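# Hand a bar between grippers, ending held at red end

## Task

Move the bar from the gripper holding it to the other gripper, never setting it down along the way; at the finish, only the receiving gripper may be holding it, and it must grip the red end.

## Robot and tools

Robot: two seven-joint Kinova Gen3 arms, left_arm and right_arm, each ending in a parallel two-finger gripper that opens up to 50 mm. In the scene frame the origin sits at table height midway between the arms, +z points up, +x points out over the table, and left_arm is on the +y side. These names do not match image left and right. Bases: left_arm at (-0.013, +0.290, 0) m, right_arm at (-0.014, -0.347, 0) m, each turned slightly about z.

Frames: every pose a result prints for an arm (end_effector_position in metres, end_effector_quat_wxyz, Hand target, velocities) is in that arm's own base frame. The fixed cameras and the table use the scene frame. Offsets you command use the axes of that arm's current Hand target. On a gripper, +z runs along the fingers and the fingers close along x. end_effector_position is the point between the pads; fingertips reach 17.5 mm past it.

The 18-number row (used by execute_actions and move): a single flat list, values from -1 to 1, left arm first, then right. Order: left dx, dy, dz, rx, ry, rz, left gripper position, force_limit, speed, and then the same nine for the right arm. The first six per arm are an offset, not a pose: a shift from that arm's Hand target as it stood when the action or move began, along that target's axes. 1.0 equals 0.6 m of travel or 180 degrees of turn; rx, ry, rz together form one rotation vector. Sending six zeros means stay at (or go back to) the Hand target. Because each call counts from the current Hand target, repeating an offset moves the arm further.

Gripper numbers are absolute settings, not offsets. position: +1 fully open, about -0.65 pads touching; send -1 to close until the object stops the fingers. force_limit: -1 is about 20 N per pad, 0 about 102 N, +1 about 185 N (actual grip may exceed it by about 15 N). speed: -1 is 20 mm/s, 0 is 85, +1 is 150. Both start at +1. A 0 is a real command, so to leave a gripper unchanged, resend its previous three numbers. New force or speed applies only after a position change of at least 0.01. To soften a grip, open first.

execute_actions(actions, cameras): actions is a list of actions; each action is a table of up to 15 rows, one row per 1/30 s step. A table with fewer rows keeps its last row until 15 steps pass. Every row is measured from the start-of-action Hand target, not from the row before. Images appear only if actions is empty or cameras names them.

move(target, speed, blend, blocking, cameras): target is one row or a list of up to 15 rows, all offsets from the same starting Hand targets. Paths are straight, end together, take at least 0.5 s and are cut at 10 s. speed is in m/s, 0.002 to 0.5, default 0.25 (turn rate capped at twice that in rad/s and at 0.873 rad/s); one value, or one per target. blend in metres rounds corners; 0 stops at each target. blocking=false returns after about 0.5 s while motion continues. Moves do not avoid obstacles or the other arm. The reply adds a "move:" line with the ending (done, off_target, moving, held, fault) and any limits (paced = pose clipped, held = steps withheld).

wait(seconds 0 to 10): lets time pass, holding commands. stop(): brakes a running move; fingers keep moving. zoom_image(camera, region [x0, y0, x1, y1] in pixels, at most 504 by 504) on cam_high, cam_low, cam_left_wrist or cam_right_wrist, from the newest images. clear_fault(arm): clears a reported torque fault. read_manual(section): licence text only. finished_scene(scene): ends the scene for good; call it only once the goal holds.

Reading results: object_status 0 means fingers moving, 1 blocked while opening, 2 blocked while closing (an object is held), 3 reached the commanded opening or pads met (usually nothing held). Confirm 2 before lifting or releasing the other gripper. Opening in mm is roughly (250 - position_measured) x 0.202. Joint torques include load and contact; Flange force is the outside force on the gripper in its own axes, including the held weight, with some error. Tool commands shows current gripper commands. A gripper often stops short of its Hand target; a further command, even all zeros, retries it, or send the remaining gap as an offset.

Limits: each control step caps the commanded orientation to 32 degrees from the measured one. A clearance check holds back commands that bring the arms too close (fingers excepted), but does not guarantee no contact. Large wrist turns can swing the elbow.

Avoid: letting the bar fall or leave the table (fails the task); releasing it before the other gripper has a confirmed grip; arms or fingers bumping or squeezing each other, including closing one gripper on the other's fingers (can end the scene); targets pushed past a firm contact, since arms are stiff and press hard; fast impacts, which can trip a torque fault (joint limits 104.5 N m for the first four joints, 51.3 for the last three) and stop the arm until clear_fault. Holding loads or stretching an arm out heats motors; a MOTOR HOT line warns, and at 75 °C the arm sinks for 30 to 60 s.

Each tool is called after ">>>" in YAML: its name, and indented under it one key for each argument.

## Session

>>> execute_actions:
  actions: []

Scene clock: 0.00 s.
left_arm: end_effector_position=(+0.4500, +0.0000, +0.1803) position_measured=3 object_status=3 end_effector_quat_wxyz=(+0.000, +0.707, +0.707, +0.000) | right_arm: end_effector_position=(+0.4455, +0.2259, +0.2061) position_measured=132 object_status=3 end_effector_quat_wxyz=(+0.189, +0.976, +0.066, +0.086)
Joint positions: left_arm=[-0.055 0.432 0 1.657 0 1.053 1.516] | right_arm=[-1.013 0.595 0.387 1.439 0.21 1.228 -0.623]
Joint velocities: within noise
Joint torques (N m): no reading
Motor temperatures (°C): left_arm=[34 34 31 33 36 37 41] | right_arm=[31 32 33 34 42 40 41]
Flange force (N): no reading
Hand target: left_arm +0.4500, +0.0000, +0.1803; +0.000, +0.707, +0.707, +0.000 | right_arm +0.4455, +0.2259, +0.2061; +0.189, +0.976, +0.066, +0.086
Tool commands: left_gripper/position=+1.0 left_gripper/force_limit=+1.0 left_gripper/speed=+1.0 right_gripper/position=-0.027451 right_gripper/force_limit=+1.0 right_gripper/speed=+1.0

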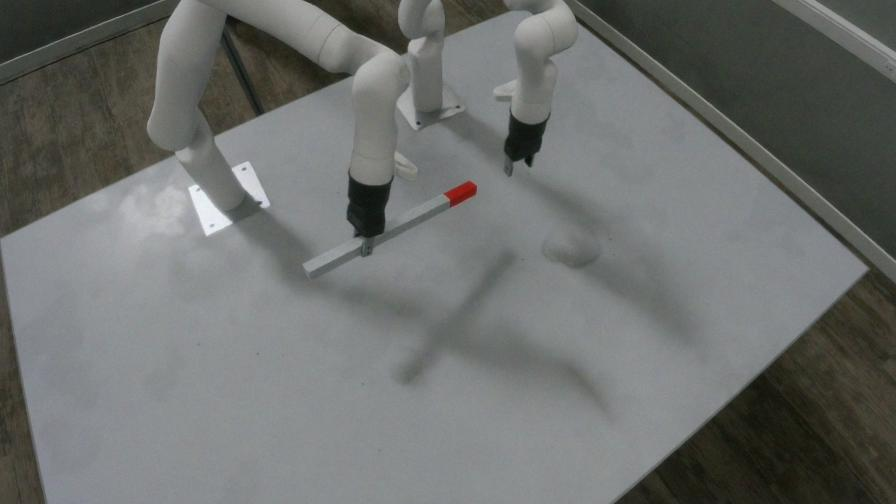

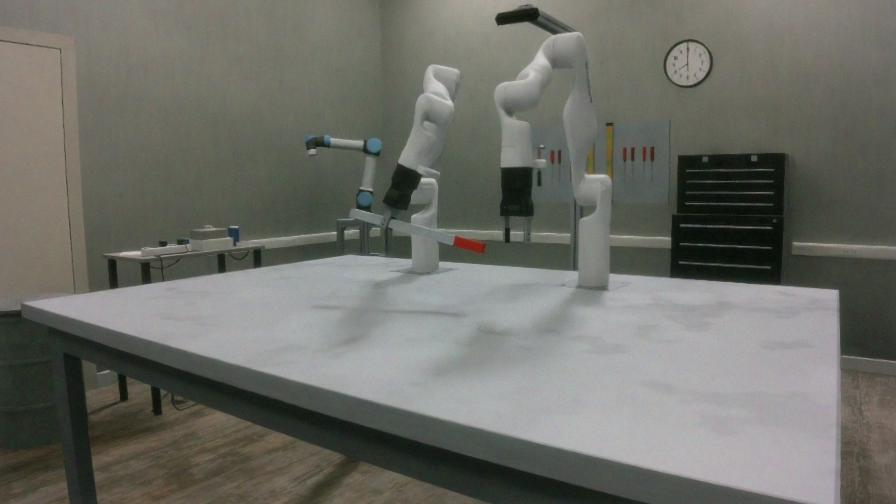

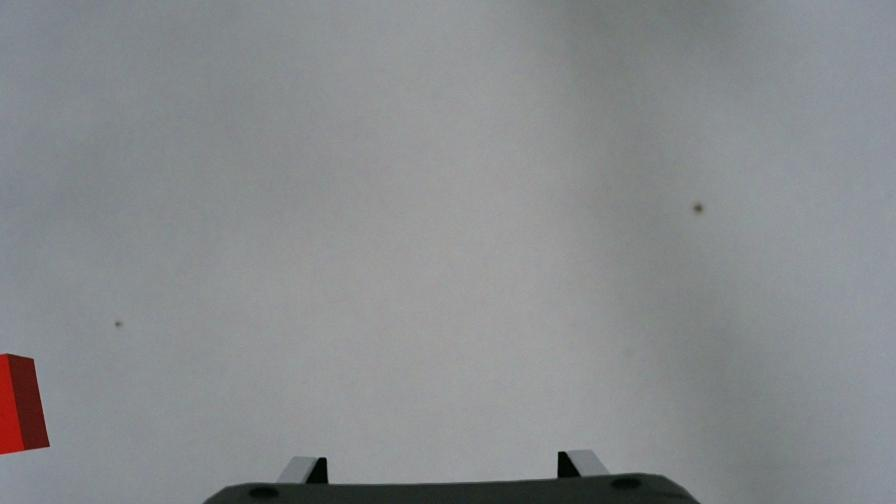

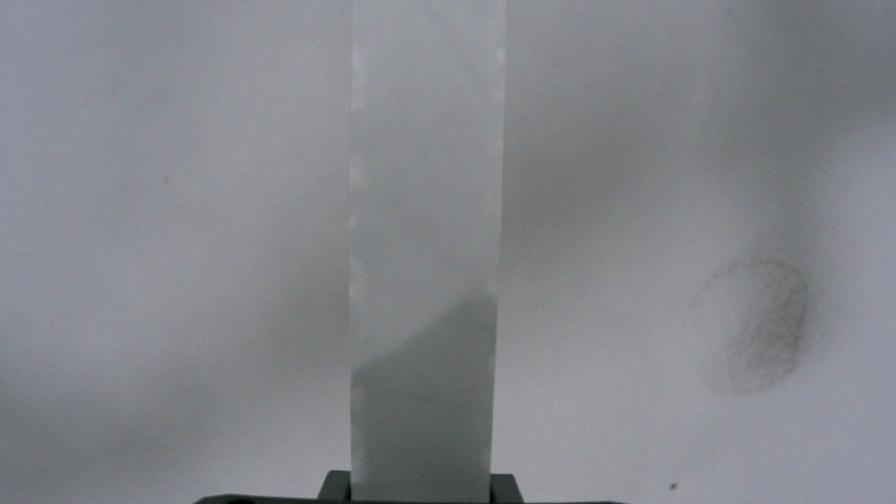

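>>> move:
  target: [-0.215,-0.0433,-0.0345,-0.1362,-0.0487,0.4406,1,1,1,0,0,0,0,0,0,-0.027451,1,1]
  speed: 0.4
  cameras: ["all"]

Scene clock: 4.80 s.
left_arm: end_effector_position=(+0.4240, -0.1290, +0.2010) position_measured=3 object_status=3 end_effector_quat_wxyz=(+0.188, +0.975, +0.080, +0.089) | right_arm: end_effector_position=(+0.4455, +0.2259, +0.2061) position_measured=132 object_status=3 end_effector_quat_wxyz=(+0.189, +0.976, +0.066, +0.086)
Joint positions: left_arm=[-0.429 0.273 0.493 1.977 0.342 0.724 -0.037] | right_arm=[-1.013 0.595 0.387 1.439 0.21 1.228 -0.623]
Joint torques (N m): left_arm=[-0.21 -11.87 1.85 -8.26 0.84 -0.56 -0.13] | right_arm=[0.5 -20.84 4.07 -9.68 1.16 0.6 0.48]
Flange force (N): left_arm=[0.5 1.2 -0.6] | right_arm=[-3.7 -1.7 3.8]
Hand target: left_arm +0.4240, -0.1290, +0.2010; +0.188, +0.975, +0.080, +0.089 | right_arm +0.4455, +0.2259, +0.2061; +0.189, +0.976, +0.066, +0.086
Off the commanded pose: left_arm 0.000 m, 0 deg | right_arm 0.000 m, 0 deg.
move: done

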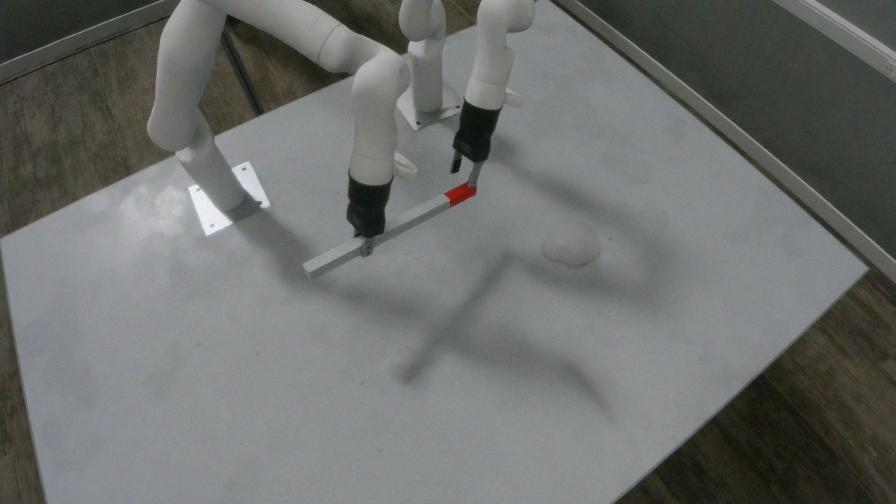

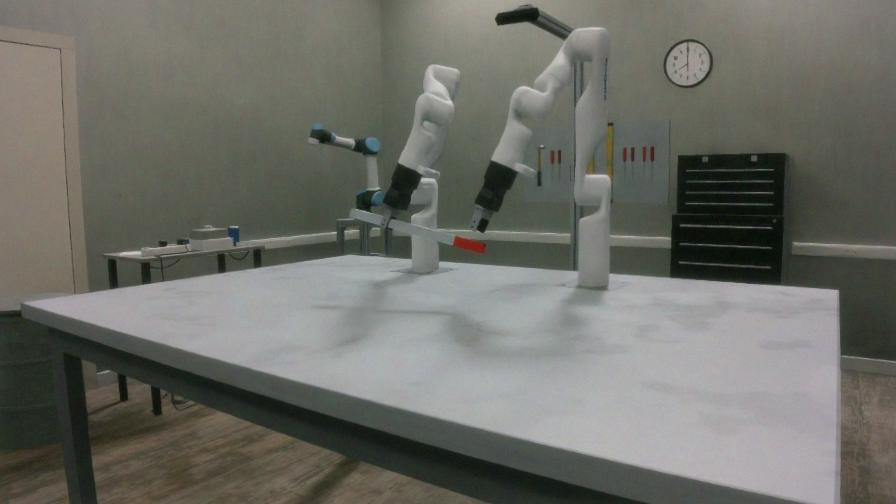

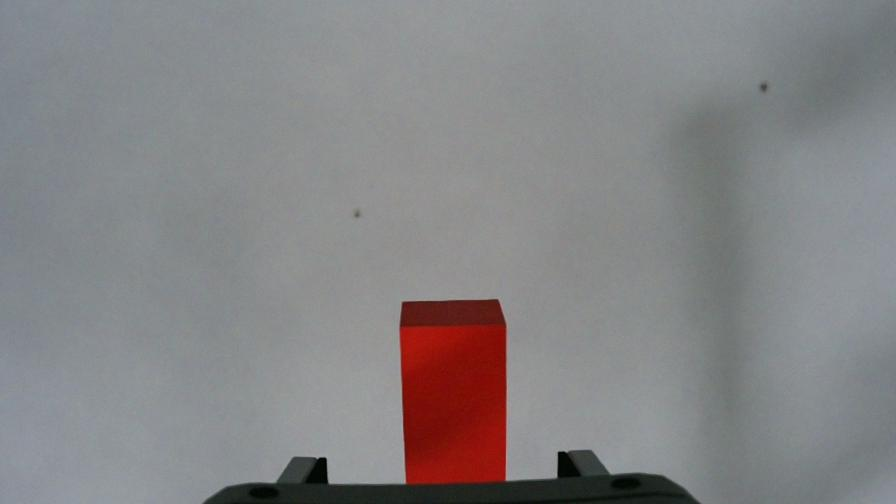

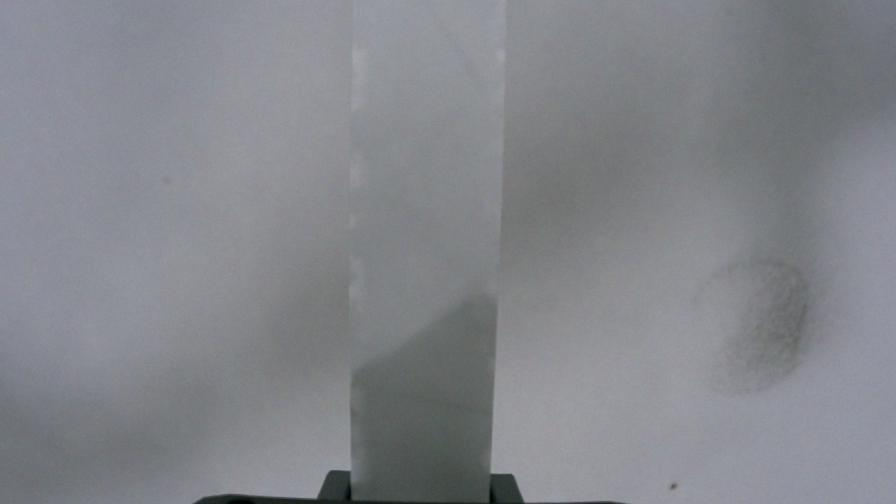

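>>> move:
  target: [0.004,-0.0133,0.0833,0,0,0,1,1,1,0,0,0,0,0,0,-0.027451,1,1]
  speed: 0.12
  cameras: ["all"]

>>> zoom_image:
  camera: "cam_low"
  region: [340, 150, 540, 270]

>>> zoom_image:
  camera: "cam_high"
  region: [400, 120, 540, 220]

Scene clock: 9.40 s.
left_arm: end_effector_position=(+0.4355, -0.1388, +0.1527) position_measured=3 object_status=3 end_effector_quat_wxyz=(+0.188, +0.975, +0.080, +0.089) | right_arm: end_effector_position=(+0.4455, +0.2259, +0.2061) position_measured=132 object_status=3 end_effector_quat_wxyz=(+0.189, +0.976, +0.066, +0.086)
Joint positions: left_arm=[-0.373 0.39 0.484 2.019 0.32 0.561 -0.031] | right_arm=[-1.013 0.595 0.387 1.439 0.21 1.228 -0.623]
Joint torques (N m): left_arm=[-0.2 -13.23 2.42 -7.31 0.63 -0.55 -0.14] | right_arm=[0.51 -20.74 4.02 -9.71 1.18 0.6 0.46]
Flange force (N): left_arm=[0.4 1.4 -0.7] | right_arm=[-3.9 -1.5 3.8]
Hand target: left_arm +0.4355, -0.1388, +0.1527; +0.188, +0.975, +0.080, +0.089 | right_arm +0.4455, +0.2259, +0.2061; +0.189, +0.976, +0.066, +0.086
Off the commanded pose: left_arm 0.000 m, 0 deg | right_arm 0.000 m, 0 deg.
move: done

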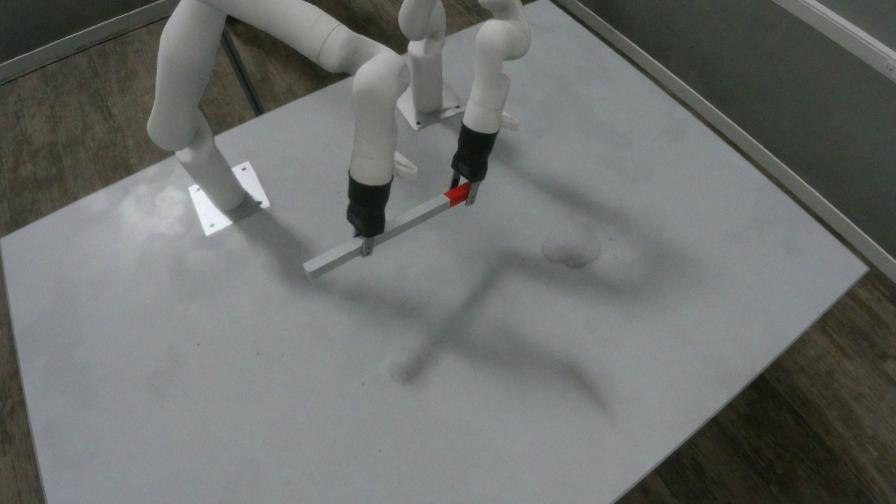

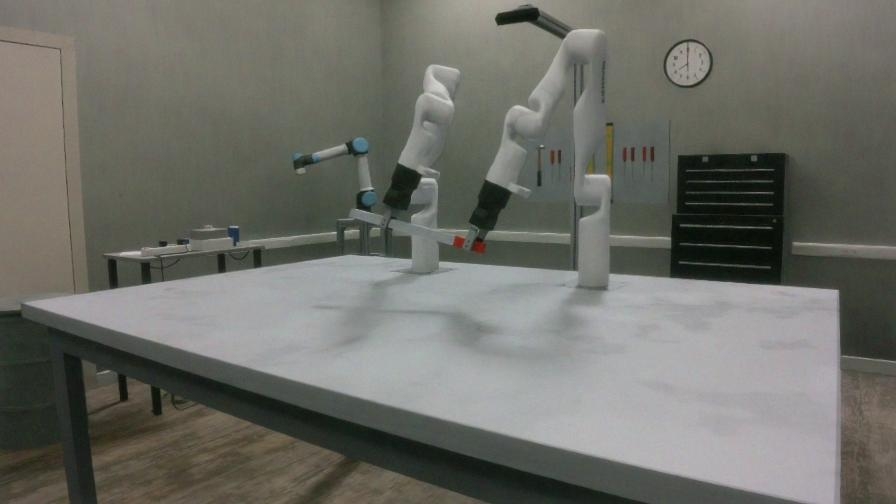

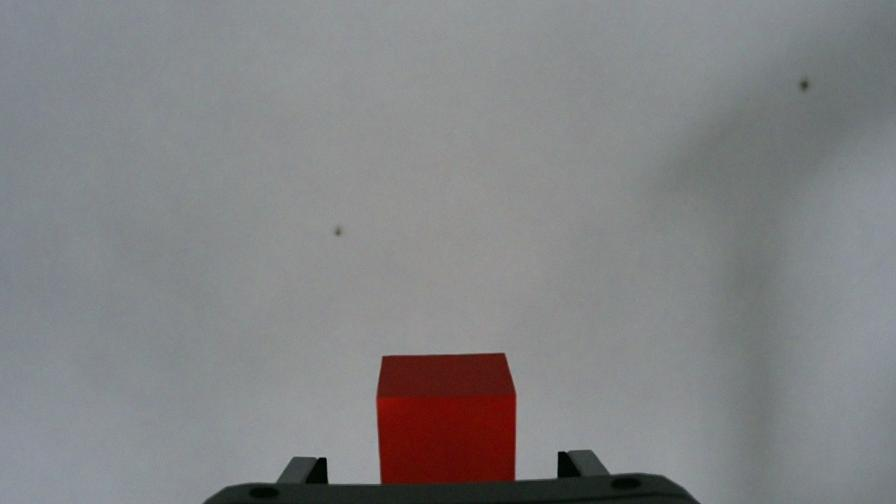

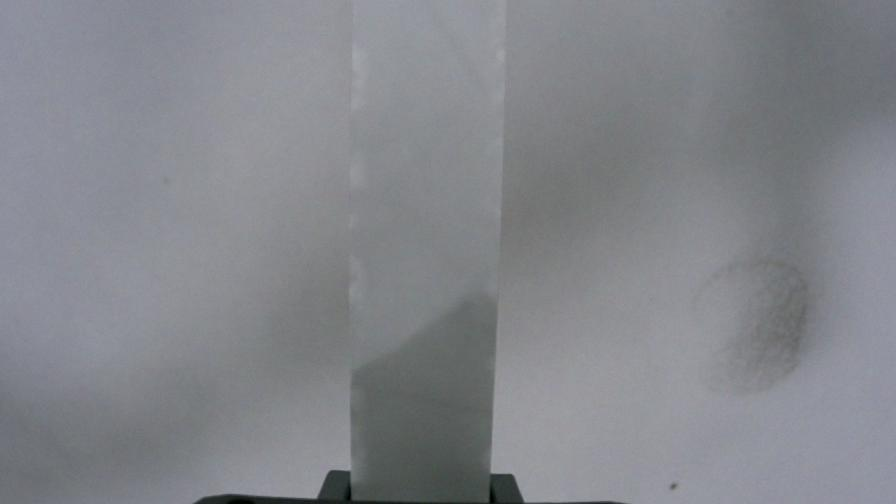

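Scaled by 2.520 from the camera's 896x504 image, which has a finer 1280x720 frame.

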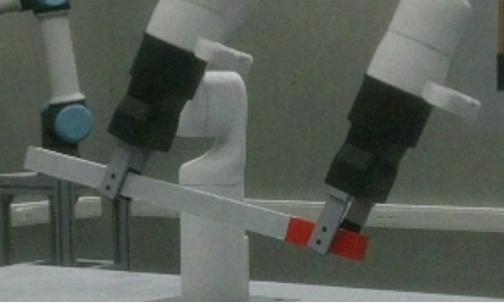

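Scaled by 3.600 from the camera's 896x504 image, which has a finer 1280x720 frame.

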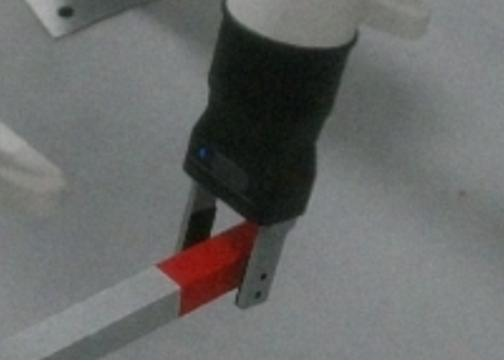

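>>> move:
  target: [0,0,0,0,0,0,-1,1,-0.6,0,0,0,0,0,0,-0.027451,1,1]
  speed: 0.12

Scene clock: 10.33 s.
left_arm: end_effector_position=(+0.4356, -0.1388, +0.1527) position_measured=133 object_status=2 end_effector_quat_wxyz=(+0.188, +0.975, +0.080, +0.089) | right_arm: end_effector_position=(+0.4455, +0.2259, +0.2061) position_measured=132 object_status=3 end_effector_quat_wxyz=(+0.189, +0.976, +0.066, +0.086)
Joint positions: left_arm=[-0.373 0.39 0.484 2.019 0.32 0.561 -0.031] | right_arm=[-1.013 0.595 0.387 1.439 0.21 1.228 -0.623]
Joint torques (N m): left_arm=[0.18 -13.33 2.84 -6.65 0.65 -0.4 -0.17] | right_arm=[1.08 -20.88 4.51 -10.18 1.05 0.48 0.1]
Flange force (N): left_arm=[2.6 1.2 -0.8] | right_arm=[-5.5 -1.2 4.1]
Hand target: left_arm +0.4355, -0.1388, +0.1527; +0.188, +0.975, +0.080, +0.089 | right_arm +0.4455, +0.2259, +0.2061; +0.189, +0.976, +0.066, +0.086
Off the commanded pose: left_arm 0.000 m, 0 deg | right_arm 0.000 m, 0 deg.
move: done

>>> move:
  target:
    - [0,0,0,0,0,0,-1,1,-0.6,0,0,0,0,0,0,1,1,0]
    - [0,0,0,0,0,0,-1,1,-0.6,0,0,-0.2,0,0,0,1,1,0]
  speed: 0.25
  cameras: ["all"]

Scene clock: 12.07 s.
left_arm: end_effector_position=(+0.4355, -0.1388, +0.1527) position_measured=133 object_status=2 end_effector_quat_wxyz=(+0.188, +0.975, +0.080, +0.089) | right_arm: end_effector_position=(+0.4223, +0.2687, +0.3158) position_measured=3 object_status=3 end_effector_quat_wxyz=(+0.189, +0.976, +0.066, +0.086)
Joint positions: left_arm=[-0.373 0.39 0.484 2.019 0.32 0.561 -0.031] | right_arm=[-1.079 0.553 0.392 1.141 0.204 1.582 -0.603]
Joint torques (N m): left_arm=[-0.28 -13.86 2.88 -8.04 1.04 -0.71 -0.05] | right_arm=[0.51 -20.04 3.43 -9.97 1.15 0.62 0.5]
Flange force (N): left_arm=[0.2 0.8 1.1] | right_arm=[-4.0 -0.6 3.1]
Hand target: left_arm +0.4355, -0.1388, +0.1527; +0.188, +0.975, +0.080, +0.089 | right_arm +0.4223, +0.2687, +0.3158; +0.189, +0.976, +0.066, +0.086
Off the commanded pose: left_arm 0.000 m, 0 deg | right_arm 0.000 m, 0 deg.
move: done

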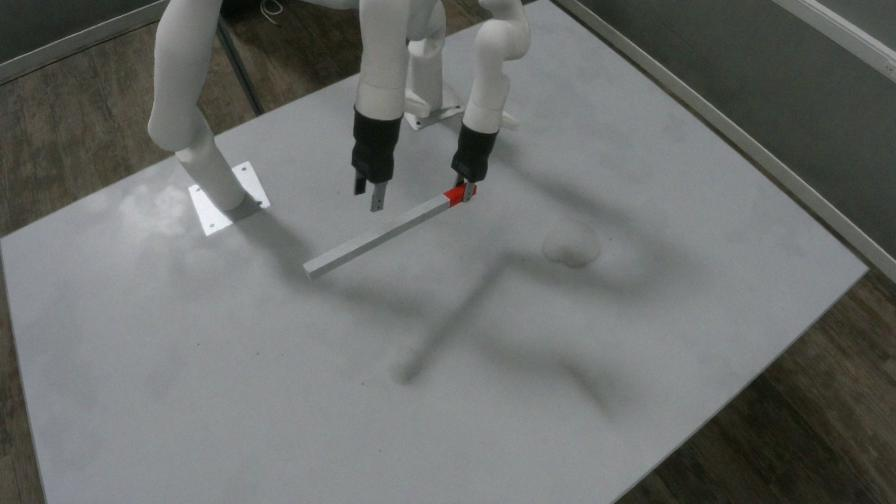

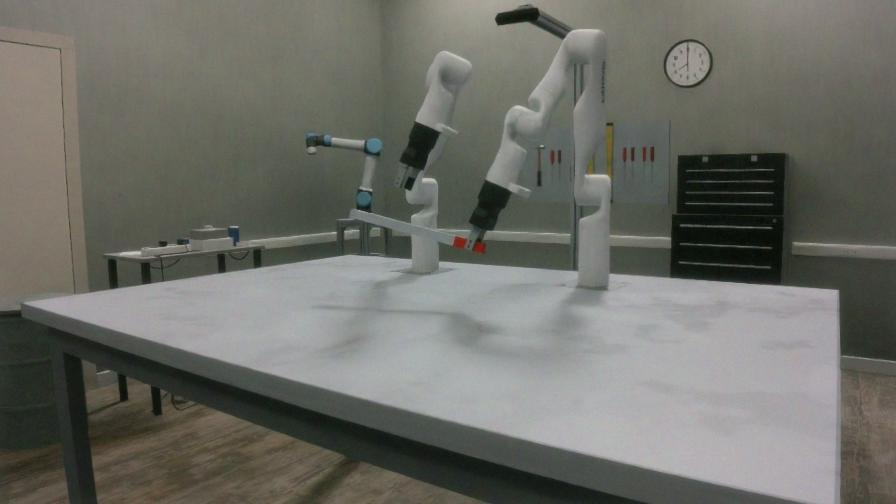

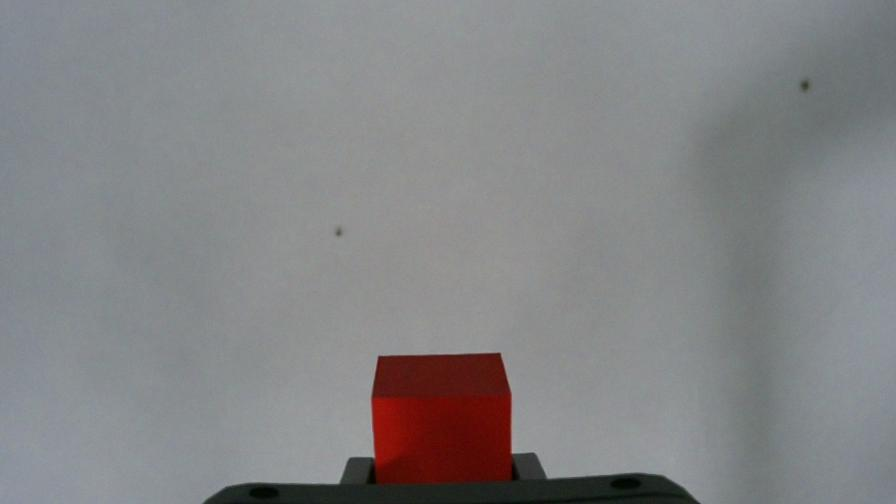

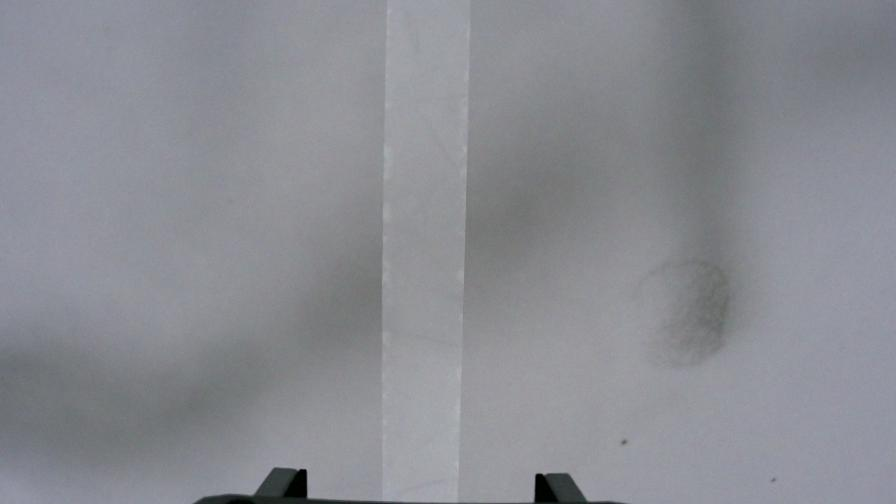

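The left gripper alone now holds the bar steadily by its red end.

>>> finished_scene:
  scene: 1

The scene is finished: the task was done.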